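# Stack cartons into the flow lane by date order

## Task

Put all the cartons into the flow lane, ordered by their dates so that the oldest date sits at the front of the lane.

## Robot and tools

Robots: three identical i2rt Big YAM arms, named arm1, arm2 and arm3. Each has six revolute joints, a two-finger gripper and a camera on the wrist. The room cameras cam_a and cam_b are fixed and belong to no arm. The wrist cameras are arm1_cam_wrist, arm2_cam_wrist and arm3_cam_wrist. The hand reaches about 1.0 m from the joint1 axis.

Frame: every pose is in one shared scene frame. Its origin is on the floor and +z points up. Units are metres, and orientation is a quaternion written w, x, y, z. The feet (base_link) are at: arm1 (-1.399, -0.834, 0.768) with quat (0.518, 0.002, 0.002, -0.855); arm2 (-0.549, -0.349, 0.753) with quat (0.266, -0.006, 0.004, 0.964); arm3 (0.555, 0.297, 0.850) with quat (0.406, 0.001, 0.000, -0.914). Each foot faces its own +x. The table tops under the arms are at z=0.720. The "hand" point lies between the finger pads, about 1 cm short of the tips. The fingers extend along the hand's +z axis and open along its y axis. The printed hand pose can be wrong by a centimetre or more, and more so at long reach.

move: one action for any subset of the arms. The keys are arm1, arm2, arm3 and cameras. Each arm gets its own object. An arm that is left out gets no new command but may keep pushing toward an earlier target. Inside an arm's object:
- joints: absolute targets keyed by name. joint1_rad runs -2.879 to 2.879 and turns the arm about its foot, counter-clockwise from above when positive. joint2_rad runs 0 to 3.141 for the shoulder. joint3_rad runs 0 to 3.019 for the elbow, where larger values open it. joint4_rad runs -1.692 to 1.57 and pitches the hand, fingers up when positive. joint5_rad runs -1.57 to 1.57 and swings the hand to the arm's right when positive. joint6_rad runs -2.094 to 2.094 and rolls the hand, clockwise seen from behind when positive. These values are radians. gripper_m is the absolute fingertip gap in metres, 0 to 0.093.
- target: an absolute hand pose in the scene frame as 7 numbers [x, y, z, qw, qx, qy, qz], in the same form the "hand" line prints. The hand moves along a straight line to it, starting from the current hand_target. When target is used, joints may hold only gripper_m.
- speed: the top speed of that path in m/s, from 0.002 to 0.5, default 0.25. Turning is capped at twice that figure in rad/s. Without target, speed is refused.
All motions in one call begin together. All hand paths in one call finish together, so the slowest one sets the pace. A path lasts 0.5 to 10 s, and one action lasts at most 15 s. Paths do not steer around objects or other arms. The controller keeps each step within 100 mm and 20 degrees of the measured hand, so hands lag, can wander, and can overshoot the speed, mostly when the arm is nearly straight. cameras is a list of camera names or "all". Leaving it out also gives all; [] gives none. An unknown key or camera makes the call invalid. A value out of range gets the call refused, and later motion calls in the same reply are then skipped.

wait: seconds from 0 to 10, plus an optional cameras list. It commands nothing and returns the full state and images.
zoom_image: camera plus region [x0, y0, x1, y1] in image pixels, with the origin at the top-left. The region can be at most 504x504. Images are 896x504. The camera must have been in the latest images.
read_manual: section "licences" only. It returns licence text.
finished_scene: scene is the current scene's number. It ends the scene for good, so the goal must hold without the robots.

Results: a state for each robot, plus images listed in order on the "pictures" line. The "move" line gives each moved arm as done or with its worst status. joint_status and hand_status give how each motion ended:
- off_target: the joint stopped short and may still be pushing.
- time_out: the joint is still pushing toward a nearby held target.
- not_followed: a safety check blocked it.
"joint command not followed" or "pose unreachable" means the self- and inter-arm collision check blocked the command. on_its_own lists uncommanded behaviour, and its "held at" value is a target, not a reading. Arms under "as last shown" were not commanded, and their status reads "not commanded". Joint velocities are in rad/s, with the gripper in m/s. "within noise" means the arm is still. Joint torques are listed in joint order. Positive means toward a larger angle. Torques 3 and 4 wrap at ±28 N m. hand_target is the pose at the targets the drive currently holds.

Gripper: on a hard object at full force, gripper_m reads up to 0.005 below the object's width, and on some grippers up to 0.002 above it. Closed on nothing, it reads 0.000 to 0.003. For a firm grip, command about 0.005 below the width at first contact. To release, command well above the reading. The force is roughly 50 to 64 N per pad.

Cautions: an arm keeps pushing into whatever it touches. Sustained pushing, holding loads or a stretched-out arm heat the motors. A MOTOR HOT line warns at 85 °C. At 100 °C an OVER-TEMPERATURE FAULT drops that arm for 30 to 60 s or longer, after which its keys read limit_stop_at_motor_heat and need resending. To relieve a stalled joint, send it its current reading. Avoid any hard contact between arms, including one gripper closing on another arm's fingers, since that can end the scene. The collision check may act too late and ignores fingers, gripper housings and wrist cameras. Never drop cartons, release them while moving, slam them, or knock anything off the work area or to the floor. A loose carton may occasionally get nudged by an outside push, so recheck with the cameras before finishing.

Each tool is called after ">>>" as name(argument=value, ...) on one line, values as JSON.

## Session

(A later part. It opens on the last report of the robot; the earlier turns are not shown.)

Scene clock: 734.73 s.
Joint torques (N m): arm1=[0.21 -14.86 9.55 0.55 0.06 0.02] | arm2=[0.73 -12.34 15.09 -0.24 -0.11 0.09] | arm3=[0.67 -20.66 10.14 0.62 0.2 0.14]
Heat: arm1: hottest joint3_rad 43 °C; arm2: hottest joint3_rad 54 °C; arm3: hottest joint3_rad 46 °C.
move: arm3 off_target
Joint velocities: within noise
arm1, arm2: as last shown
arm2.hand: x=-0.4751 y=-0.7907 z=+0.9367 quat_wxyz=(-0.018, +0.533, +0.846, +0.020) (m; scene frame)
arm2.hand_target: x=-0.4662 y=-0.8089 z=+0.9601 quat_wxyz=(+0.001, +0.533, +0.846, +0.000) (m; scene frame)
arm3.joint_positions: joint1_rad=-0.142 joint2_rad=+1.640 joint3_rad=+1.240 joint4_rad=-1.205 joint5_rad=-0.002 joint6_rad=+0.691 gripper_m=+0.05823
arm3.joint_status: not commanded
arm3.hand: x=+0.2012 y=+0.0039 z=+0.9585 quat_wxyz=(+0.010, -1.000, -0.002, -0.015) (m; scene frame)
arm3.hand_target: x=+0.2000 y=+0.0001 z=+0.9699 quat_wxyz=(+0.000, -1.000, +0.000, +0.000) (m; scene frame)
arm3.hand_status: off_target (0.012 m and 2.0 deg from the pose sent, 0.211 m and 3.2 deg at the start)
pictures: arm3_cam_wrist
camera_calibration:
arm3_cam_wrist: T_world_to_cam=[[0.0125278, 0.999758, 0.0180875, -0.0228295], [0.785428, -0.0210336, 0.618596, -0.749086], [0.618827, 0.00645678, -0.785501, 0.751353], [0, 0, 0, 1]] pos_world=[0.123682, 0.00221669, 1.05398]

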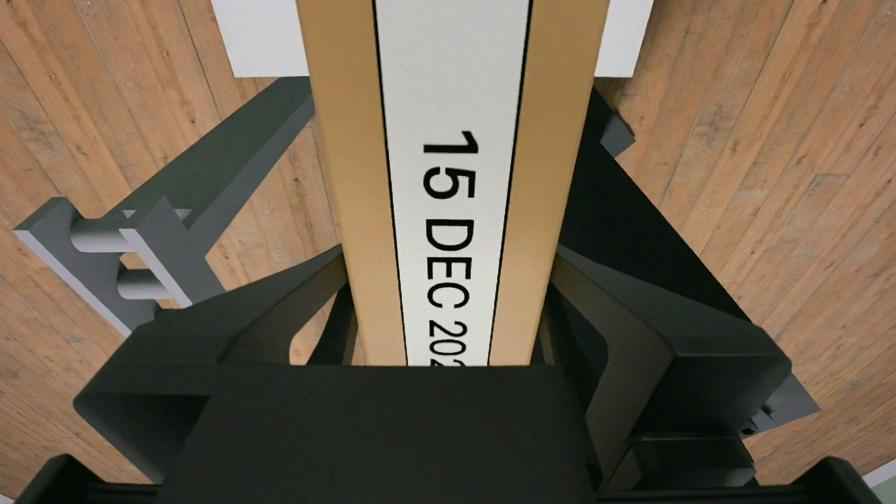

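>>> move(arm2={"joints": {"joint1_rad": -1.963, "joint2_rad": 1.885, "joint3_rad": 1.855, "joint4_rad": -1.501, "joint5_rad": 0, "joint6_rad": 0.64}}, arm3={"joints": {"joint1_rad": 0.69, "joint2_rad": 2.09, "joint3_rad": 1.90, "joint4_rad": -1.365, "joint5_rad": 0, "joint6_rad": 1.525}}, cameras=["cam_b", "cam_a"])

>>> move(arm3={"target": [0.523, -0.335, 0.815, 0, 0.99939, 0, -0.0349], "speed": 0.15}, arm2={"target": [0.014, 0.0, 0.815, 0, 0, 1, 0], "speed": 0.15}, cameras=["arm3_cam_wrist", "arm2_cam_wrist"])

Scene clock: 743.50 s.
Joint torques (N m): arm1=[0.09 -14.8 9.55 0.55 0.06 0.02] | arm2=[-0.85 -19.43 13.44 0.34 0.07 0.09] | arm3=[0.32 -28.75 14.95 -0.13 0.15 0.15]
Heat: arm1: hottest joint3_rad 43 °C; arm2: hottest joint3_rad 55 °C; arm3: hottest joint3_rad 46 °C.
move: arm2 done; arm3 done
Joint velocities: within noise
arm1.joint_positions: joint1_rad=+1.008 joint2_rad=+1.503 joint3_rad=+1.495 joint4_rad=-1.404 joint5_rad=+0.004 joint6_rad=+0.005 gripper_m=+0.08996
arm1.joint_status: not commanded
arm1.hand: x=-1.1568 y=-1.2549 z=+1.0331 quat_wxyz=(-0.067, -0.500, -0.863, +0.038) (m; scene frame)
arm1.hand_target: x=-1.1589 y=-1.2584 z=+1.0365 quat_wxyz=(-0.072, -0.502, -0.861, +0.041) (m; scene frame)
arm1.hand_status: not commanded
arm2.joint_positions: joint1_rad=-1.954 joint2_rad=+1.891 joint3_rad=+1.812 joint4_rad=-1.504 joint5_rad=+0.000 joint6_rad=+0.629 gripper_m=+0.06060
arm2.joint_status: all done
arm2.hand: x=-0.0851 y=+0.0049 z=+0.9458 quat_wxyz=(+0.000, +0.009, -1.000, +0.009) (m; scene frame)
arm2.hand_target: x=-0.0728 y=+0.0078 z=+0.9658 quat_wxyz=(-0.021, +0.000, -1.000, -0.006) (m; scene frame)
arm2.hand_status: not commanded
arm3.joint_positions: joint1_rad=+0.686 joint2_rad=+2.105 joint3_rad=+1.851 joint4_rad=-1.356 joint5_rad=-0.001 joint6_rad=+1.517 gripper_m=+0.05823
arm3.joint_status: all done
arm3.hand: x=+0.5233 y=-0.3349 z=+0.9303 quat_wxyz=(+0.020, -1.000, -0.003, -0.003) (m; scene frame)
arm3.hand_target: x=+0.5251 y=-0.3495 z=+0.9576 quat_wxyz=(-0.008, -1.000, -0.001, -0.001) (m; scene frame)
arm3.hand_status: not commanded
pictures: cam_a, cam_b

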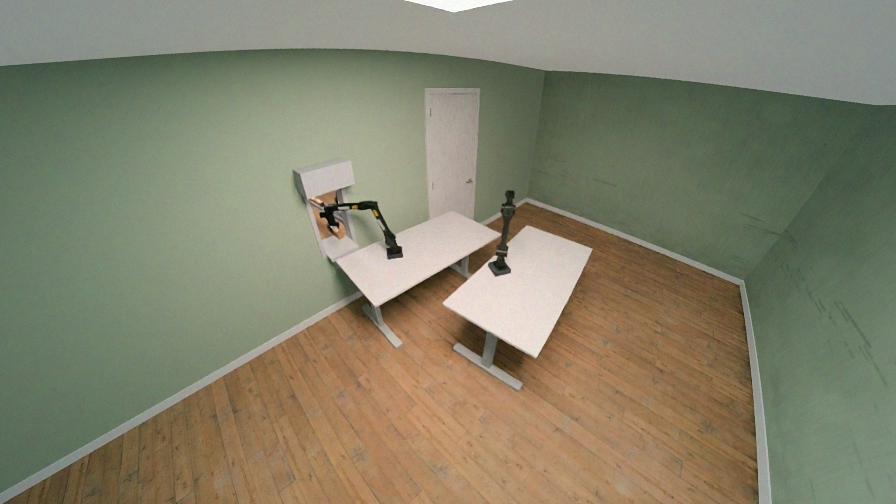

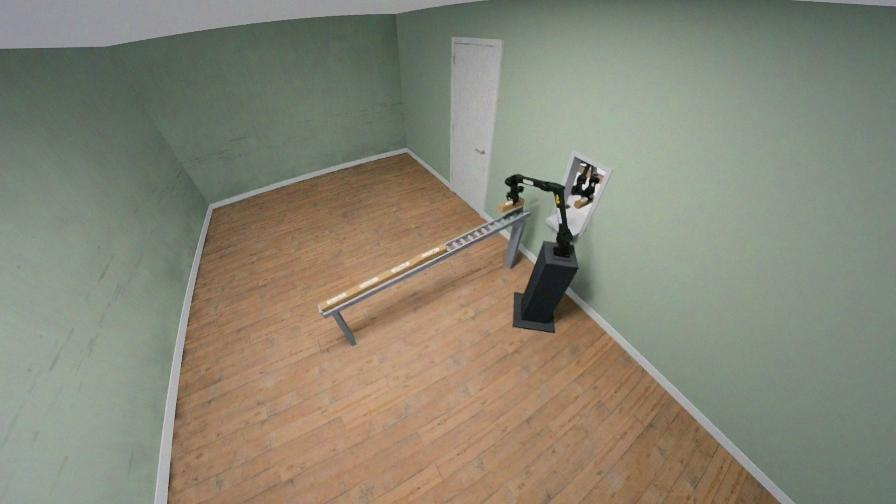

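Scene clock: 745.57 s.
Joint torques (N m): arm1=[0.15 -14.86 9.57 0.55 0.06 0.02] | arm2=[-0.67 -21.3 14.69 0.32 -0.07 -0.12] | arm3=[1.03 -26.87 10.1 0.53 0.29 0.15]
Heat: arm1: hottest joint3_rad 43 °C; arm2: hottest joint3_rad 55 °C; arm3: hottest joint3_rad 46 °C.
move: arm2 off_target; arm3 done
Joint velocities: within noise
arm1: as last shown
arm2.joint_positions: joint1_rad=-2.044 joint2_rad=+2.168 joint3_rad=+1.842 joint4_rad=-1.318 joint5_rad=-0.012 joint6_rad=+0.562 gripper_m=+0.06060
arm2.joint_status: not commanded
arm2.hand: x=-0.0116 y=-0.0112 z=+0.7917 quat_wxyz=(+0.030, -0.002, -0.999, +0.020) (m; scene frame)
arm2.hand_target: x=+0.0122 y=-0.0011 z=+0.8158 quat_wxyz=(+0.000, +0.000, -1.000, +0.000) (m; scene frame)
arm2.hand_status: off_target (0.036 m and 4.2 deg from the pose sent, 0.164 m and 1.5 deg at the start)
arm3.joint_positions: joint1_rad=+0.694 joint2_rad=+2.194 joint3_rad=+1.680 joint4_rad=-1.066 joint5_rad=+0.068 joint6_rad=+1.533 gripper_m=+0.05823
arm3.joint_status: not commanded
arm3.hand: x=+0.5169 y=-0.3296 z=+0.8147 quat_wxyz=(+0.006, -0.999, +0.001, +0.033) (m; scene frame)
arm3.hand_target: x=+0.5230 y=-0.3348 z=+0.8150 quat_wxyz=(+0.000, -0.999, +0.000, +0.035) (m; scene frame)
arm3.hand_status: done (0.008 m and 0.8 deg from the pose sent, 0.115 m and 4.9 deg at the start)
pictures: arm2_cam_wrist, arm3_cam_wrist
camera_calibration:
arm2_cam_wrist: T_world_to_cam=[[0.00209533, -0.998562, 0.0535766, -0.0555318], [-0.789523, 0.0312291, 0.612926, -0.486074], [-0.613718, -0.0435842, -0.788322, 0.739439], [0, 0, 0, 1]] pos_world=[0.0701567, -0.00804439, 0.883819]
arm3_cam_wrist: T_world_to_cam=[[0.0182008, 0.999791, 0.00930101, 0.313423], [0.840509, -0.0203379, 0.541415, -0.880353], [0.541492, -0.00203659, -0.840704, 0.527314], [0, 0, 0, 1]] pos_world=[0.448705, -0.330188, 0.917036]

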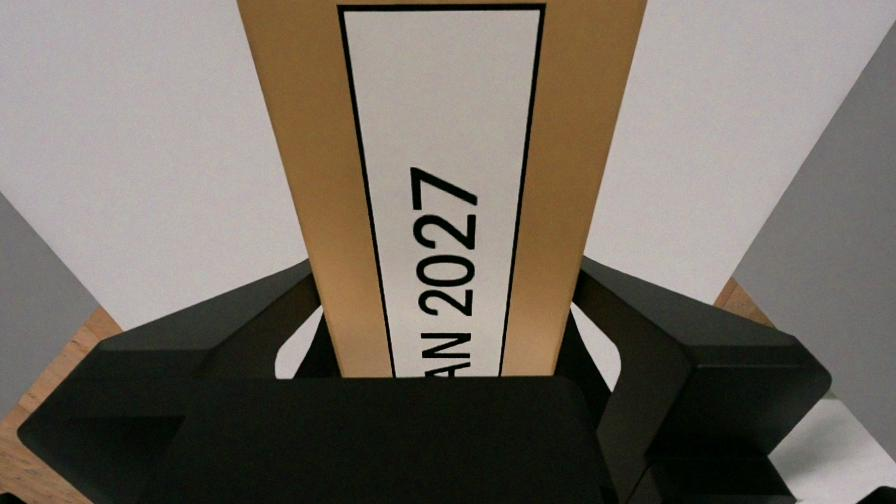

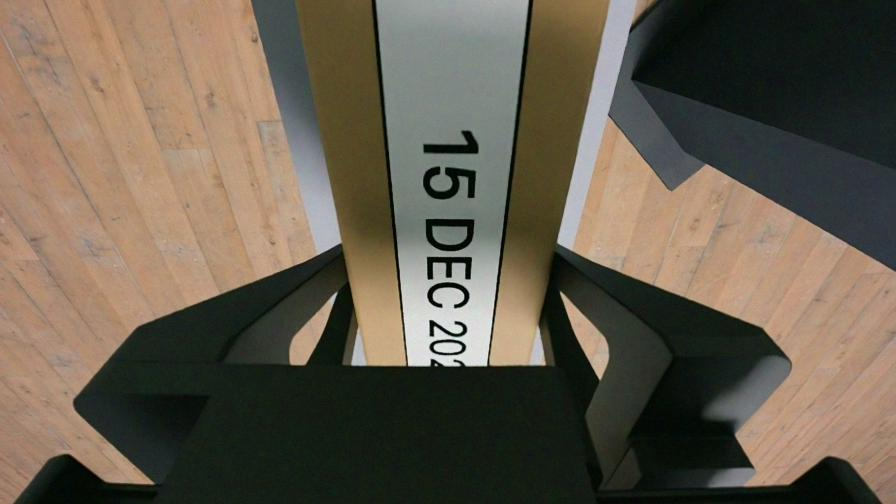

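>>> move(arm3={"target": [0.523, -0.337, 0.800, 0, 0.99939, 0, -0.0349], "speed": 0.08}, arm2={"target": [0.014, 0.001, 0.785, 0, 0, 1, 0], "speed": 0.08}, cameras=[])

>>> move(arm3={"target": [0.523, -0.336, 0.789, 0, 0.99939, 0, -0.0349], "speed": 0.06}, arm2={"target": [0.008, 0.0, 0.768, 0, 0, 1, 0], "speed": 0.06}, cameras=["arm3_cam_wrist"])

Scene clock: 770.70 s.
Joint torques (N m): arm1=[0.21 -14.92 9.55 0.55 0.06 0.02] | arm2=[-0.56 -20.66 12.6 0.5 -0.07 -0.1] | arm3=[1.03 -26.11 10.06 0.61 0.21 0.13]
Heat: arm1: hottest joint3_rad 44 °C; arm2: hottest joint3_rad 62 °C; arm3: hottest joint3_rad 46 °C.
move: arm2 off_target; arm3 done
Joint velocities: within noise
arm1: as last shown
arm2.joint_positions: joint1_rad=-2.044 joint2_rad=+2.188 joint3_rad=+1.842 joint4_rad=-1.260 joint5_rad=-0.012 joint6_rad=+0.561 gripper_m=+0.06060
arm2.joint_status: not commanded
arm2.hand: x=-0.0010 y=-0.0047 z=+0.7792 quat_wxyz=(+0.013, -0.002, -1.000, +0.010) (m; scene frame)
arm2.hand_target: x=+0.0134 y=+0.0007 z=+0.7852 quat_wxyz=(+0.000, +0.000, -1.000, +0.000) (m; scene frame)
arm2.hand_status: off_target (0.017 m and 1.9 deg from the pose sent, 0.029 m and 4.1 deg at the start)
arm3.joint_positions: joint1_rad=+0.694 joint2_rad=+2.211 joint3_rad=+1.680 joint4_rad=-1.042 joint5_rad=+0.070 joint6_rad=+1.533 gripper_m=+0.05823
arm3.joint_status: not commanded
arm3.hand: x=+0.5164 y=-0.3326 z=+0.8047 quat_wxyz=(+0.003, -0.999, +0.002, +0.034) (m; scene frame)
arm3.hand_target: x=+0.5229 y=-0.3368 z=+0.8000 quat_wxyz=(+0.000, -0.999, +0.000, +0.035) (m; scene frame)
arm3.hand_status: done (0.009 m and 0.4 deg from the pose sent, 0.018 m and 0.8 deg at the start)
pictures: none
No camera images: "cameras" was empty.

Scene clock: 771.70 s.
Joint torques (N m): arm1=[0.15 -14.86 9.57 0.54 0.06 0.02] | arm2=[-0.32 -20.6 9.26 0.73 -0.05 -0.06] | arm3=[0.91 -25.23 9.24 0.66 0.21 0.11]
Heat: arm1: hottest joint3_rad 44 °C; arm2: hottest joint3_rad 62 °C; arm3: hottest joint3_rad 46 °C.
move: arm2 done; arm3 off_target
Joint velocities: within noise
arm1: as last shown
arm2.joint_positions: joint1_rad=-2.044 joint2_rad=+2.191 joint3_rad=+1.842 joint4_rad=-1.219 joint5_rad=-0.013 joint6_rad=+0.561 gripper_m=+0.06060
arm2.joint_status: not commanded
arm2.hand: x=+0.0072 y=+0.0005 z=+0.7766 quat_wxyz=(-0.002, -0.002, -1.000, +0.000) (m; scene frame)
arm2.hand_target: x=+0.0078 y=+0.0000 z=+0.7679 quat_wxyz=(+0.000, +0.000, -1.000, +0.000) (m; scene frame)
arm2.hand_status: done (0.009 m and 0.3 deg from the pose sent, 0.015 m and 1.9 deg at the start)
arm3.joint_positions: joint1_rad=+0.694 joint2_rad=+2.212 joint3_rad=+1.680 joint4_rad=-1.023 joint5_rad=+0.071 joint6_rad=+1.536 gripper_m=+0.05823
arm3.joint_status: not commanded
arm3.hand: x=+0.5161 y=-0.3372 z=+0.8038 quat_wxyz=(-0.006, -0.999, +0.003, +0.035) (m; scene frame)
arm3.hand_target: x=+0.5228 y=-0.3356 z=+0.7892 quat_wxyz=(+0.000, -0.999, +0.000, +0.035) (m; scene frame)
arm3.hand_status: off_target (0.016 m and 0.8 deg from the pose sent, 0.017 m and 0.4 deg at the start)
pictures: arm3_cam_wrist
camera_calibration:
arm3_cam_wrist: T_world_to_cam=[[0.0221322, 0.999619, -0.0164936, 0.339791], [0.842481, -0.00976559, 0.538638, -0.86919], [0.538272, -0.0258168, -0.842376, 0.513585], [0, 0, 0, 1]] pos_world=[0.448307, -0.334891, 0.906415]

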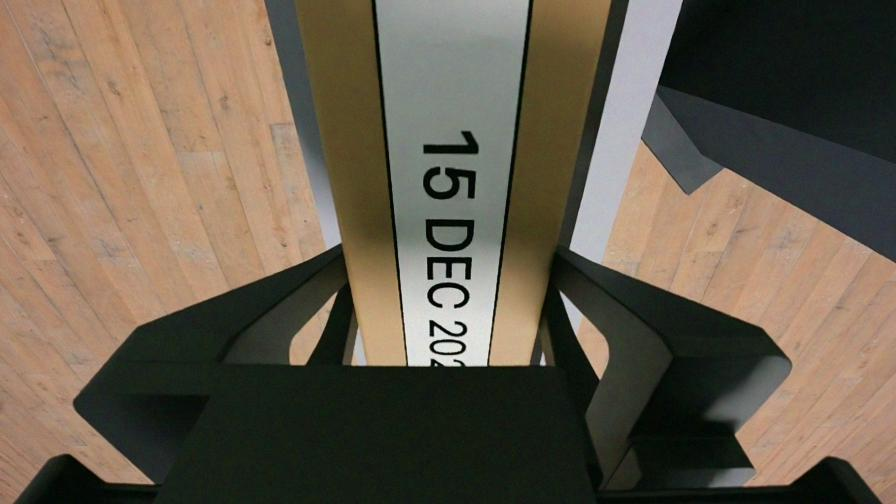

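>>> move(arm3={"target": [0.523, -0.334, 0.802, 0, 0.99939, 0, -0.0349], "speed": 0.1, "joints": {"gripper_m": 0.085}}, arm2={"target": [0.007, 0.0, 0.777, 0, 0, 1, 0], "speed": 0.1, "joints": {"gripper_m": 0.09}}, cameras=[])

>>> move(arm3={"target": [0.523, -0.333, 0.95, 0, 1, 0, 0], "speed": 0.25}, arm2={"target": [-0.01, 0.0, 0.95, 0, 0, 1, 0], "speed": 0.25}, cameras=["arm2_cam_wrist", "arm3_cam_wrist"])

>>> move(arm3={"joints": {"joint1_rad": -0.14, "joint2_rad": 1.661, "joint3_rad": 1.2, "joint4_rad": -1.093, "joint5_rad": 0, "joint6_rad": 0.696, "gripper_m": 0.09}}, arm2={"joints": {"joint1_rad": 0.5, "joint2_rad": 1.5, "joint3_rad": 1.5, "joint4_rad": -1.4, "joint5_rad": 0, "joint6_rad": 0}}, cameras=["cam_b"])

>>> move(arm3={"target": [-0.03, 0.0, 0.93, 0, 1, 0, 0], "speed": 0.25}, cameras=["arm3_cam_wrist"])

Scene clock: 779.33 s.
Joint torques (N m): arm1=[0.09 -14.86 9.57 0.55 0.06 0.02] | arm2=[-0.32 -21.89 9.7 -0.02 -0.05 -0.06] | arm3=[0.97 -27.22 9.13 -0.06 0.19 0.11]
Heat: arm1: hottest joint3_rad 44 °C; arm2: hottest joint3_rad 61 °C; arm3: hottest joint3_rad 45 °C.
move: arm2 done; arm3 done
Joint velocities: within noise
arm1: as last shown
arm2.joint_positions: joint1_rad=-2.044 joint2_rad=+2.191 joint3_rad=+1.842 joint4_rad=-1.219 joint5_rad=-0.013 joint6_rad=+0.561 gripper_m=+0.08994
arm2.joint_status: all done
arm2.hand: x=+0.0073 y=+0.0005 z=+0.7768 quat_wxyz=(-0.002, -0.002, -1.000, -0.001) (m; scene frame)
arm2.hand_target: x=+0.0069 y=+0.0001 z=+0.7769 quat_wxyz=(+0.000, +0.000, -1.000, +0.000) (m; scene frame)
arm2.hand_status: done (0.001 m and 0.3 deg from the pose sent, 0.001 m and 0.3 deg at the start)
arm3.joint_positions: joint1_rad=+0.694 joint2_rad=+2.212 joint3_rad=+1.680 joint4_rad=-1.023 joint5_rad=+0.071 joint6_rad=+1.537 gripper_m=+0.08494
arm3.joint_status: all done
arm3.hand: x=+0.5161 y=-0.3372 z=+0.8038 quat_wxyz=(-0.006, -0.999, +0.004, +0.035) (m; scene frame)
arm3.hand_target: x=+0.5228 y=-0.3340 z=+0.8020 quat_wxyz=(+0.000, -0.999, +0.000, +0.035) (m; scene frame)
arm3.hand_status: done (0.008 m and 0.8 deg from the pose sent, 0.008 m and 0.8 deg at the start)
pictures: none
No camera images: "cameras" was empty.

Scene clock: 780.90 s.
Joint torques (N m): arm1=[0.21 -14.8 9.55 0.53 0.06 0.01] | arm2=[0.44 -18.14 14.45 -0.1 -0.05 0.04] | arm3=[-0.5 -25.23 14.19 -0.13 0.02 -0.03]
Heat: arm1: hottest joint3_rad 44 °C; arm2: hottest joint3_rad 61 °C; arm3: hottest joint3_rad 45 °C.
move: arm2 off_target; arm3 off_target
Joint velocities: within noise
arm1: as last shown
arm2.joint_positions: joint1_rad=-2.044 joint2_rad=+2.033 joint3_rad=+2.027 joint4_rad=-1.586 joint5_rad=-0.013 joint6_rad=+0.561 gripper_m=+0.08994
arm2.joint_status: not commanded
arm2.hand: x=-0.0185 y=-0.0126 z=+0.9451 quat_wxyz=(+0.008, -0.002, -1.000, +0.006) (m; scene frame)
arm2.hand_target: x=-0.0107 y=-0.0003 z=+0.9500 quat_wxyz=(-0.001, +0.000, -1.000, +0.000) (m; scene frame)
arm2.hand_status: off_target (0.016 m and 1.1 deg from the pose sent, 0.174 m and 0.4 deg at the start)
arm3.joint_positions: joint1_rad=+0.694 joint2_rad=+2.044 joint3_rad=+1.784 joint4_rad=-1.330 joint5_rad=+0.005 joint6_rad=+1.530 gripper_m=+0.08494
arm3.joint_status: not commanded
arm3.hand: x=+0.5278 y=-0.3213 z=+0.9426 quat_wxyz=(+0.010, -1.000, +0.000, +0.001) (m; scene frame)
arm3.hand_target: x=+0.5229 y=-0.3325 z=+0.9501 quat_wxyz=(+0.000, -1.000, +0.000, +0.000) (m; scene frame)
arm3.hand_status: off_target (0.015 m and 1.1 deg from the pose sent, 0.146 m and 4.1 deg at the start)
pictures: arm2_cam_wrist, arm3_cam_wrist
camera_calibration:
arm2_cam_wrist: T_world_to_cam=[[0.00151194, -0.999697, 0.0245773, -0.0377869], [-0.815969, 0.0129747, 0.57795, -0.553144], [-0.578094, -0.0209281, -0.815702, 0.882873], [0, 0, 0, 1]] pos_world=[0.0590928, -0.0121217, 1.04078]
arm3_cam_wrist: T_world_to_cam=[[0.0160627, 0.999727, 0.0169832, 0.29755], [0.804607, -0.0230077, 0.593362, -0.989418], [0.59359, 0.00413382, -0.804757, 0.56962], [0, 0, 0, 1]] pos_world=[0.453192, -0.322588, 1.04044]

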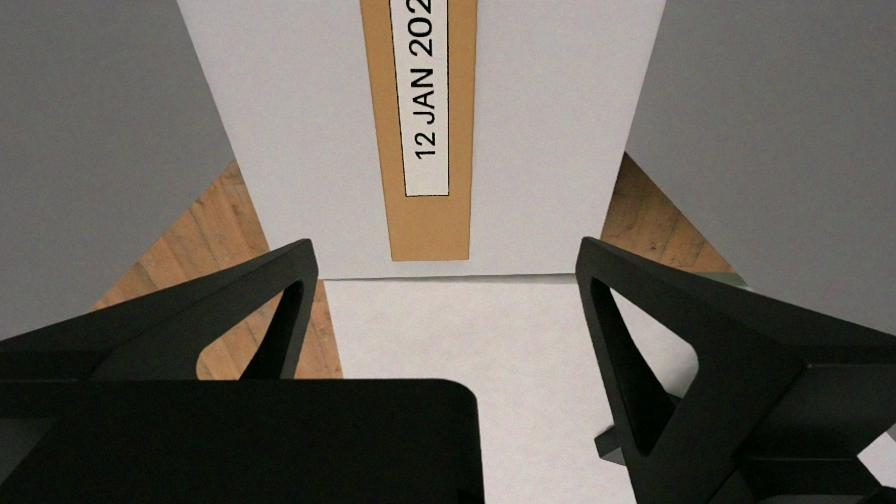

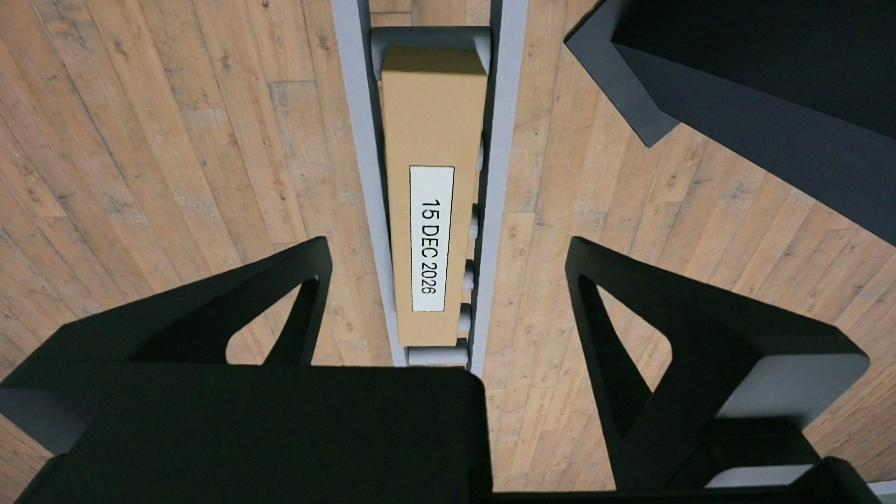

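Scene clock: 783.17 s.
Joint torques (N m): arm1=[0.15 -14.86 9.52 0.55 0.06 0.02] | arm2=[0.03 -12.75 9.03 0.57 0.02 -0.11] | arm3=[-0.97 -17.61 10.25 0.65 0 -0.02]
Heat: arm1: hottest joint3_rad 44 °C; arm2: hottest joint3_rad 60 °C; arm3: hottest joint3_rad 45 °C.
move: arm2 done; arm3 done
Joint velocities: within noise
arm1: as last shown
arm2.joint_positions: joint1_rad=+0.500 joint2_rad=+1.504 joint3_rad=+1.519 joint4_rad=-1.397 joint5_rad=-0.001 joint6_rad=+0.009 gripper_m=+0.08999
arm2.joint_status: all done
arm2.hand: x=-1.0430 y=-0.3265 z=+1.0250 quat_wxyz=(+0.005, +0.996, -0.024, -0.089) (m; scene frame)
arm2.hand_target: x=-1.0374 y=-0.3263 z=+1.0190 quat_wxyz=(+0.004, +0.997, -0.020, -0.080) (m; scene frame)
arm2.hand_status: not commanded
arm3.joint_positions: joint1_rad=-0.129 joint2_rad=+1.652 joint3_rad=+1.196 joint4_rad=-1.100 joint5_rad=+0.002 joint6_rad=+0.704 gripper_m=+0.08991
arm3.joint_status: all done
arm3.hand: x=+0.1989 y=-0.0050 z=+0.9376 quat_wxyz=(-0.004, -1.000, -0.001, +0.005) (m; scene frame)
arm3.hand_target: x=+0.1937 y=-0.0037 z=+0.9352 quat_wxyz=(-0.005, -1.000, +0.000, +0.006) (m; scene frame)
arm3.hand_status: not commanded
pictures: cam_b

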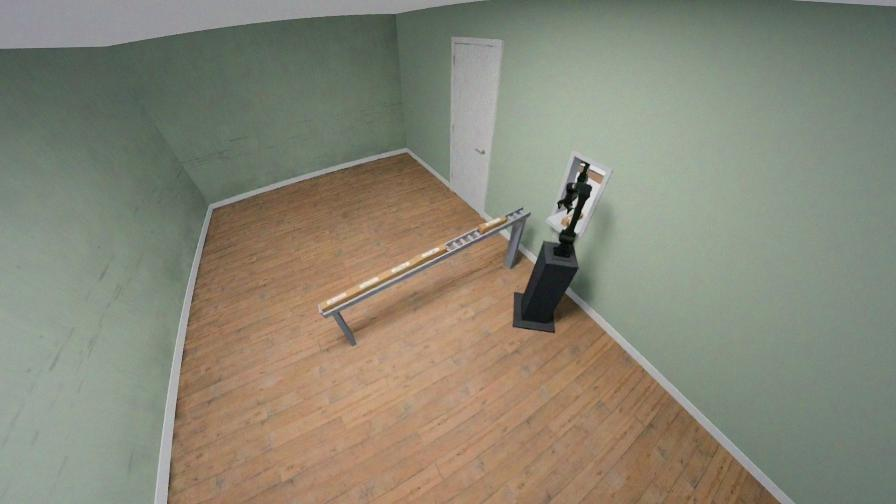

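Scene clock: 785.13 s.
Joint torques (N m): arm1=[0.15 -14.86 9.54 0.55 0.06 0.02] | arm2=[-0.03 -12.75 9.05 0.55 0.02 -0.11] | arm3=[-0.26 -24.47 15.06 0.03 0.03 -0.03]
Heat: arm1: hottest joint3_rad 44 °C; arm2: hottest joint3_rad 60 °C; arm3: hottest joint3_rad 45 °C.
move: arm3 off_target
Joint velocities: within noise
arm1, arm2: as last shown
arm3.joint_positions: joint1_rad=-0.362 joint2_rad=+2.105 joint3_rad=+1.861 joint4_rad=-1.331 joint5_rad=+0.002 joint6_rad=+0.480 gripper_m=+0.08991
arm3.joint_status: not commanded
arm3.hand: x=-0.0177 y=+0.0046 z=+0.9325 quat_wxyz=(+0.002, -1.000, +0.003, -0.002) (m; scene frame)
arm3.hand_target: x=-0.0295 y=+0.0002 z=+0.9300 quat_wxyz=(+0.000, -1.000, +0.000, +0.001) (m; scene frame)
arm3.hand_status: off_target (0.013 m and 0.5 deg from the pose sent, 0.229 m and 0.7 deg at the start)
pictures: arm3_cam_wrist
camera_calibration:
arm3_cam_wrist: T_world_to_cam=[[0.0214724, 0.999768, 0.00156751, -0.0047284], [0.800373, -0.0181294, 0.599229, -0.542795], [0.599118, -0.0116123, -0.800576, 0.880204], [0, 0, 0, 1]] pos_world=[-0.0928063, 0.00510792, 1.02994]

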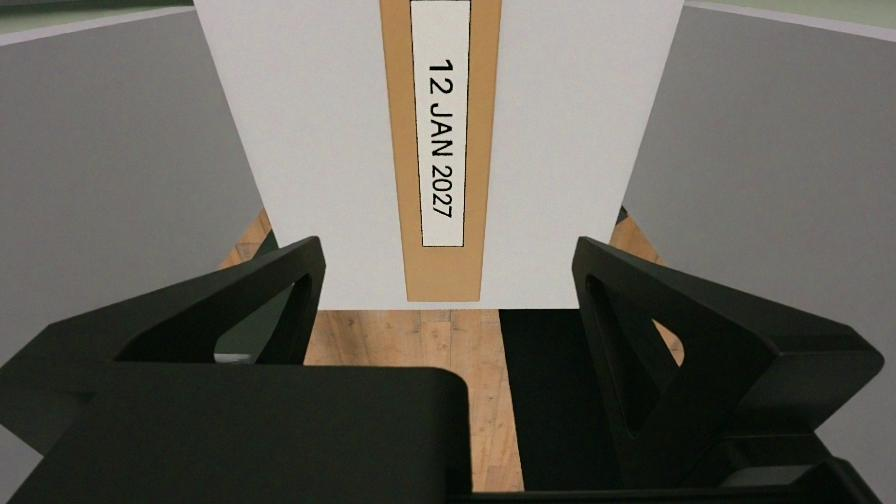

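>>> move(arm3={"target": [-0.013, -0.001, 0.788, 0, 1, 0, 0], "speed": 0.2}, cameras=["arm3_cam_wrist"])

Scene clock: 791.23 s.
Joint torques (N m): arm1=[0.26 -14.8 9.55 0.53 0.06 0.02] | arm2=[-0.03 -12.75 9.06 0.58 0.02 -0.11] | arm3=[0.97 -26.29 10.28 0.73 0.01 0.1]
Heat: arm1: hottest joint3_rad 44 °C; arm2: hottest joint3_rad 58 °C; arm3: hottest joint3_rad 46 °C.
move: arm3 off_target
Joint velocities: within noise
arm1.joint_positions: joint1_rad=+1.008 joint2_rad=+1.503 joint3_rad=+1.495 joint4_rad=-1.404 joint5_rad=+0.004 joint6_rad=+0.005 gripper_m=+0.08996
arm1.joint_status: not commanded
arm1.hand: x=-1.1568 y=-1.2549 z=+1.0331 quat_wxyz=(-0.067, -0.500, -0.863, +0.038) (m; scene frame)
arm1.hand_target: x=-1.1589 y=-1.2584 z=+1.0365 quat_wxyz=(-0.072, -0.502, -0.861, +0.041) (m; scene frame)
arm1.hand_status: not commanded
arm2: as last shown
arm3.joint_positions: joint1_rad=-0.362 joint2_rad=+2.233 joint3_rad=+1.702 joint4_rad=-1.037 joint5_rad=+0.002 joint6_rad=+0.480 gripper_m=+0.08991
arm3.joint_status: not commanded
arm3.hand: x=-0.0135 y=+0.0066 z=+0.7971 quat_wxyz=(+0.000, -1.000, +0.003, +0.001) (m; scene frame)
arm3.hand_target: x=-0.0127 y=-0.0009 z=+0.7881 quat_wxyz=(+0.000, -1.000, +0.000, +0.000) (m; scene frame)
arm3.hand_status: off_target (0.012 m and 0.3 deg from the pose sent, 0.145 m and 0.5 deg at the start)
pictures: arm3_cam_wrist
camera_calibration:
arm3_cam_wrist: T_world_to_cam=[[0.0210435, 0.999777, -0.00171495, -0.00401884], [0.804012, -0.0159034, 0.5944, -0.460988], [0.59424, -0.0138871, -0.804168, 0.772128], [0, 0, 0, 1]] pos_world=[-0.0881052, 0.00740929, 0.894925]

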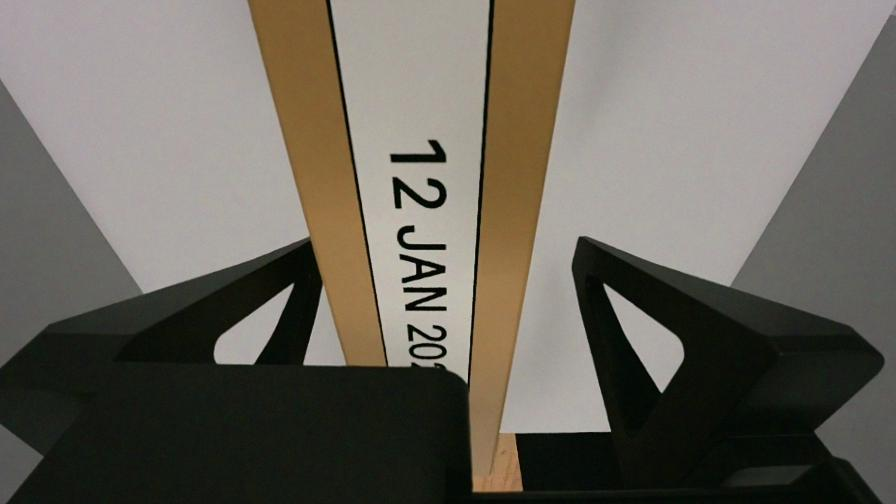

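>>> move(arm3={"target": [-0.012, -0.009, 0.790, 0, 1, 0, 0], "speed": 0.1}, cameras=["arm3_cam_wrist"])

Scene clock: 796.17 s.
Joint torques (N m): arm1=[0.21 -14.8 9.57 0.55 0.06 0.02] | arm2=[-0.03 -12.81 9.05 0.57 0.02 -0.11] | arm3=[0.85 -25.76 11.48 0.34 0.02 0.15]
Heat: arm1: hottest joint3_rad 44 °C; arm2: hottest joint3_rad 57 °C; arm3: hottest joint3_rad 46 °C.
move: arm3 off_target
Joint velocities: within noise
arm1, arm2: as last shown
arm3.joint_positions: joint1_rad=-0.349 joint2_rad=+2.233 joint3_rad=+1.702 joint4_rad=-1.037 joint5_rad=+0.002 joint6_rad=+0.488 gripper_m=+0.08991
arm3.joint_status: not commanded
arm3.hand: x=-0.0097 y=-0.0007 z=+0.7971 quat_wxyz=(+0.000, -1.000, +0.000, +0.001) (m; scene frame)
arm3.hand_target: x=-0.0117 y=-0.0089 z=+0.7901 quat_wxyz=(+0.000, -1.000, +0.000, +0.000) (m; scene frame)
arm3.hand_status: off_target (0.011 m and 0.1 deg from the pose sent, 0.017 m and 0.3 deg at the start)
pictures: arm3_cam_wrist
camera_calibration:
arm3_cam_wrist: T_world_to_cam=[[0.0165226, 0.999862, -0.00177201, 0.00326271], [0.804081, -0.0122339, 0.594393, -0.464151], [0.59429, -0.0112457, -0.804172, 0.769774], [0, 0, 0, 1]] pos_world=[-0.084308, -0.000283947, 0.894925]

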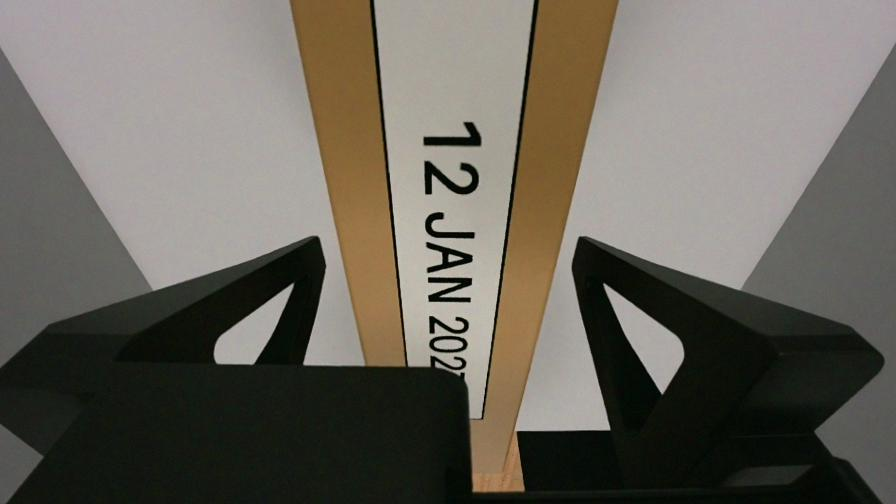

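Centred. Grip, lift, extract, and carry to the lane.

>>> move(arm3={"joints": {"gripper_m": 0.05}}, cameras=[])

>>> move(arm3={"target": [0.0, 0.0, 0.96, 0, 1, 0, 0], "speed": 0.25}, cameras=["arm3_cam_wrist"])

>>> move(arm3={"target": [0.2, 0.0, 0.97, 0, 1, 0, 0], "speed": 0.25}, cameras=[])

>>> move(arm3={"joints": {"joint1_rad": 0.69, "joint2_rad": 2.09, "joint3_rad": 1.90, "joint4_rad": -1.365, "joint5_rad": 0, "joint6_rad": 1.525}}, cameras=["cam_b"])

>>> move(arm3={"target": [0.523, -0.336, 0.815, 0, 0.99939, 0, -0.0349], "speed": 0.15}, cameras=["arm3_cam_wrist"])

Scene clock: 801.73 s.
Joint torques (N m): arm1=[0.21 -14.8 9.57 0.54 0.06 0.01] | arm2=[0.03 -12.69 9.03 0.58 0.02 -0.11] | arm3=[0.79 -25.7 11.45 0.44 0.03 0.14]
Heat: arm1: hottest joint3_rad 44 °C; arm2: hottest joint3_rad 56 °C; arm3: hottest joint3_rad 47 °C.
move: arm3 off_target
Joint velocities: within noise
arm1, arm2: as last shown
arm3.joint_positions: joint1_rad=-0.349 joint2_rad=+2.233 joint3_rad=+1.702 joint4_rad=-1.037 joint5_rad=+0.002 joint6_rad=+0.489 gripper_m=+0.05811
arm3.joint_status: gripper_m off_target (ended at +0.05814, target +0.05000)
arm3.hand: x=-0.0097 y=-0.0007 z=+0.7971 quat_wxyz=(+0.000, -1.000, +0.001, +0.001) (m; scene frame)
arm3.hand_target: x=-0.0117 y=-0.0089 z=+0.7901 quat_wxyz=(+0.000, -1.000, +0.000, +0.000) (m; scene frame)
arm3.hand_status: not commanded
pictures: none
No camera images: "cameras" was empty.

Scene clock: 803.33 s.
Joint torques (N m): arm1=[0.15 -14.8 9.55 0.55 0.06 0.02] | arm2=[0.03 -12.69 9.05 0.58 0.02 -0.11] | arm3=[0.56 -26.7 15.32 -0.05 0.03 0.11]
Heat: arm1: hottest joint3_rad 44 °C; arm2: hottest joint3_rad 56 °C; arm3: hottest joint3_rad 47 °C.
move: arm3 off_target
Joint velocities: within noise
arm1, arm2: as last shown
arm3.joint_positions: joint1_rad=-0.349 joint2_rad=+2.042 joint3_rad=+1.777 joint4_rad=-1.348 joint5_rad=+0.002 joint6_rad=+0.489 gripper_m=+0.05811
arm3.joint_status: not commanded
arm3.hand: x=+0.0128 y=+0.0112 z=+0.9402 quat_wxyz=(+0.011, -1.000, +0.001, -0.019) (m; scene frame)
arm3.hand_target: x=+0.0010 y=+0.0004 z=+0.9602 quat_wxyz=(+0.000, -1.000, +0.000, +0.000) (m; scene frame)
arm3.hand_status: off_target (0.026 m and 2.5 deg from the pose sent, 0.163 m and 0.1 deg at the start)
pictures: arm3_cam_wrist
camera_calibration:
arm3_cam_wrist: T_world_to_cam=[[0.0168906, 0.999663, 0.0197184, -0.0291064], [0.779691, -0.0255148, 0.625645, -0.596128], [0.625937, 0.00480674, -0.779859, 0.848177], [0, 0, 0, 1]] pos_world=[-0.0656179, 0.00980953, 1.035]

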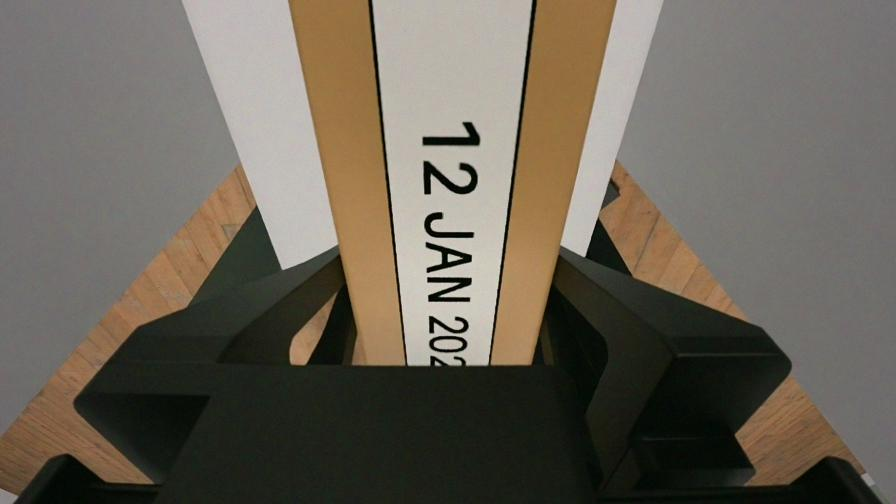

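Scene clock: 805.07 s.
Joint torques (N m): arm1=[0.09 -14.86 9.57 0.55 0.06 0.02] | arm2=[-0.03 -12.75 9.05 0.55 0.02 -0.11] | arm3=[0.38 -20.25 10.33 0.65 0.19 0.14]
Heat: arm1: hottest joint3_rad 44 °C; arm2: hottest joint3_rad 56 °C; arm3: hottest joint3_rad 47 °C.
move: arm3 off_target
Joint velocities: within noise
arm1, arm2: as last shown
arm3.joint_positions: joint1_rad=-0.143 joint2_rad=+1.638 joint3_rad=+1.238 joint4_rad=-1.205 joint5_rad=-0.002 joint6_rad=+0.691 gripper_m=+0.05811
arm3.joint_status: not commanded
arm3.hand: x=+0.2017 y=+0.0044 z=+0.9587 quat_wxyz=(+0.010, -1.000, -0.001, -0.015) (m; scene frame)
arm3.hand_target: x=+0.2001 y=+0.0000 z=+0.9701 quat_wxyz=(+0.000, -1.000, +0.000, +0.000) (m; scene frame)
arm3.hand_status: off_target (0.012 m and 2.1 deg from the pose sent, 0.190 m and 2.5 deg at the start)
pictures: none
No camera images: "cameras" was empty.

Scene clock: 806.93 s.
Joint torques (N m): arm1=[0.15 -14.92 9.57 0.55 0.06 0.02] | arm2=[0.03 -12.75 9.05 0.57 0.02 -0.11] | arm3=[0.79 -28.63 14.86 -0.1 0.15 0.16]
Heat: arm1: hottest joint3_rad 44 °C; arm2: hottest joint3_rad 56 °C; arm3: hottest joint3_rad 47 °C.
move: arm3 done
Joint velocities: within noise
arm1, arm2: as last shown
arm3.joint_positions: joint1_rad=+0.686 joint2_rad=+2.104 joint3_rad=+1.851 joint4_rad=-1.356 joint5_rad=-0.001 joint6_rad=+1.517 gripper_m=+0.05812
arm3.joint_status: all done
arm3.hand: x=+0.5233 y=-0.3349 z=+0.9305 quat_wxyz=(+0.019, -1.000, -0.003, -0.003) (m; scene frame)
arm3.hand_target: x=+0.5250 y=-0.3495 z=+0.9574 quat_wxyz=(-0.008, -1.000, -0.001, -0.001) (m; scene frame)
arm3.hand_status: not commanded
pictures: cam_b

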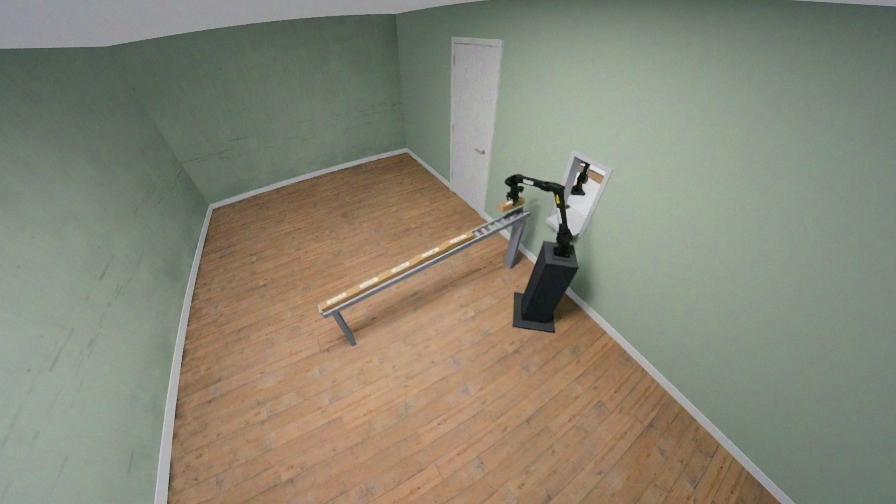

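Scene clock: 808.70 s.
Joint torques (N m): arm1=[0.09 -14.74 9.57 0.53 0.06 0.02] | arm2=[0.03 -12.69 9.05 0.58 0.02 -0.11] | arm3=[1.03 -26.81 10.15 0.59 0.29 0.16]
Heat: arm1: hottest joint3_rad 44 °C; arm2: hottest joint3_rad 55 °C; arm3: hottest joint3_rad 46 °C.
move: arm3 done
Joint velocities: within noise
arm1: as last shown
arm2.joint_positions: joint1_rad=+0.500 joint2_rad=+1.504 joint3_rad=+1.519 joint4_rad=-1.397 joint5_rad=-0.001 joint6_rad=+0.009 gripper_m=+0.08999
arm2.joint_status: not commanded
arm2.hand: x=-1.0430 y=-0.3265 z=+1.0250 quat_wxyz=(+0.005, +0.996, -0.024, -0.089) (m; scene frame)
arm2.hand_target: x=-1.0374 y=-0.3263 z=+1.0190 quat_wxyz=(+0.004, +0.997, -0.020, -0.080) (m; scene frame)
arm2.hand_status: not commanded
arm3.joint_positions: joint1_rad=+0.694 joint2_rad=+2.199 joint3_rad=+1.683 joint4_rad=-1.068 joint5_rad=+0.068 joint6_rad=+1.533 gripper_m=+0.05812
arm3.joint_status: not commanded
arm3.hand: x=+0.5172 y=-0.3298 z=+0.8131 quat_wxyz=(+0.008, -0.999, +0.001, +0.033) (m; scene frame)
arm3.hand_target: x=+0.5230 y=-0.3359 z=+0.8151 quat_wxyz=(+0.000, -0.999, +0.000, +0.035) (m; scene frame)
arm3.hand_status: done (0.009 m and 0.9 deg from the pose sent, 0.116 m and 4.8 deg at the start)
pictures: arm3_cam_wrist
camera_calibration:
arm3_cam_wrist: T_world_to_cam=[[0.0178494, 0.99977, 0.0119268, 0.311781], [0.840252, -0.0214645, 0.541771, -0.880251], [0.541902, 0.000351225, -0.840442, 0.526227], [0, 0, 0, 1]] pos_world=[0.448904, -0.330788, 0.915439]

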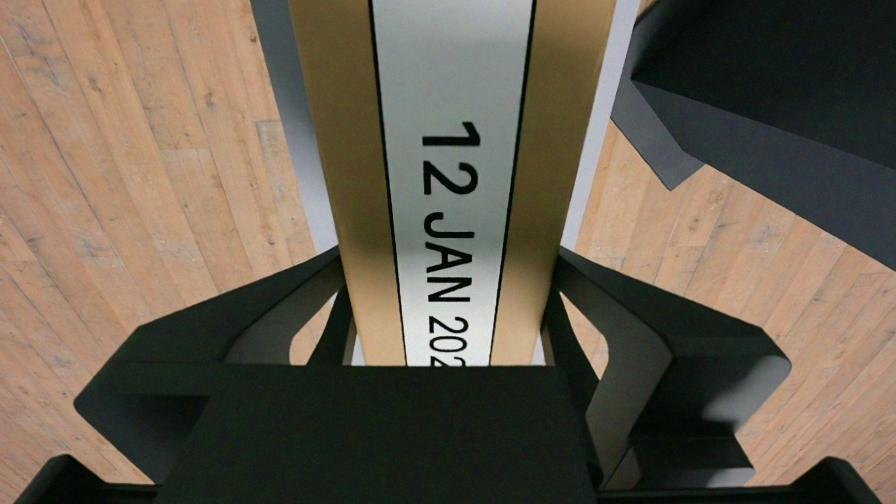

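>>> move(arm3={"target": [0.523, -0.338, 0.800, 0, 0.99939, 0, -0.0349], "speed": 0.08}, cameras=[])

>>> move(arm3={"target": [0.523, -0.336, 0.789, 0, 0.99939, 0, -0.0349], "speed": 0.06}, cameras=["arm3_cam_wrist"])

Scene clock: 816.20 s.
Joint torques (N m): arm1=[0.09 -14.86 9.55 0.55 0.06 0.02] | arm2=[-0.03 -12.75 9.05 0.57 0.02 -0.1] | arm3=[0.97 -26.46 10.14 0.57 0.3 0.15]
Heat: arm1: hottest joint3_rad 44 °C; arm2: hottest joint3_rad 54 °C; arm3: hottest joint3_rad 45 °C.
move: arm3 done
Joint velocities: within noise
arm1, arm2: as last shown
arm3.joint_positions: joint1_rad=+0.694 joint2_rad=+2.213 joint3_rad=+1.683 joint4_rad=-1.044 joint5_rad=+0.068 joint6_rad=+1.533 gripper_m=+0.05812
arm3.joint_status: not commanded
arm3.hand: x=+0.5171 y=-0.3330 z=+0.8040 quat_wxyz=(+0.004, -0.999, +0.001, +0.033) (m; scene frame)
arm3.hand_target: x=+0.5230 y=-0.3377 z=+0.7999 quat_wxyz=(+0.000, -0.999, +0.000, +0.035) (m; scene frame)
arm3.hand_status: done (0.009 m and 0.5 deg from the pose sent, 0.016 m and 0.9 deg at the start)
pictures: none
No camera images: "cameras" was empty.

Scene clock: 817.17 s.
Joint torques (N m): arm1=[0.15 -14.8 9.57 0.53 0.06 0.02] | arm2=[-0.03 -12.69 9.06 0.59 0.03 -0.1] | arm3=[0.73 -25.82 9.33 0.62 0.23 0.16]
Heat: arm1: hottest joint3_rad 44 °C; arm2: hottest joint3_rad 54 °C; arm3: hottest joint3_rad 45 °C.
move: arm3 off_target
Joint velocities: within noise
arm1.joint_positions: joint1_rad=+1.008 joint2_rad=+1.503 joint3_rad=+1.495 joint4_rad=-1.404 joint5_rad=+0.004 joint6_rad=+0.005 gripper_m=+0.08996
arm1.joint_status: not commanded
arm1.hand: x=-1.1568 y=-1.2549 z=+1.0331 quat_wxyz=(-0.067, -0.500, -0.863, +0.038) (m; scene frame)
arm1.hand_target: x=-1.1589 y=-1.2584 z=+1.0365 quat_wxyz=(-0.072, -0.502, -0.861, +0.041) (m; scene frame)
arm1.hand_status: not commanded
arm2: as last shown
arm3.joint_positions: joint1_rad=+0.695 joint2_rad=+2.218 joint3_rad=+1.678 joint4_rad=-1.021 joint5_rad=+0.071 joint6_rad=+1.533 gripper_m=+0.05812
arm3.joint_status: not commanded
arm3.hand: x=+0.5167 y=-0.3360 z=+0.7998 quat_wxyz=(-0.004, -0.999, +0.001, +0.034) (m; scene frame)
arm3.hand_target: x=+0.5231 y=-0.3356 z=+0.7890 quat_wxyz=(+0.000, -0.999, +0.000, +0.035) (m; scene frame)
arm3.hand_status: off_target (0.012 m and 0.5 deg from the pose sent, 0.017 m and 0.5 deg at the start)
pictures: arm3_cam_wrist
camera_calibration:
arm3_cam_wrist: T_world_to_cam=[[0.0183427, 0.999772, -0.010955, 0.33606], [0.842159, -0.00954335, 0.539144, -0.867722], [0.538917, -0.0191152, -0.842142, 0.511565], [0, 0, 0, 1]] pos_world=[0.448905, -0.334486, 0.902319]

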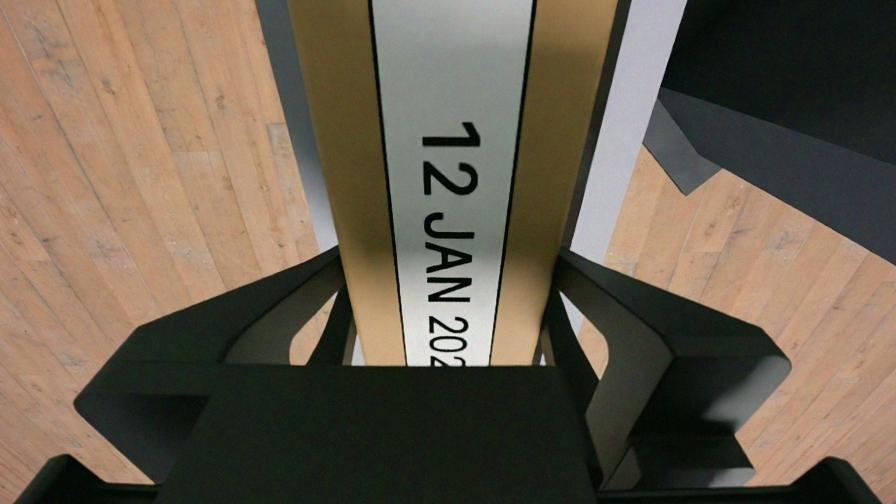

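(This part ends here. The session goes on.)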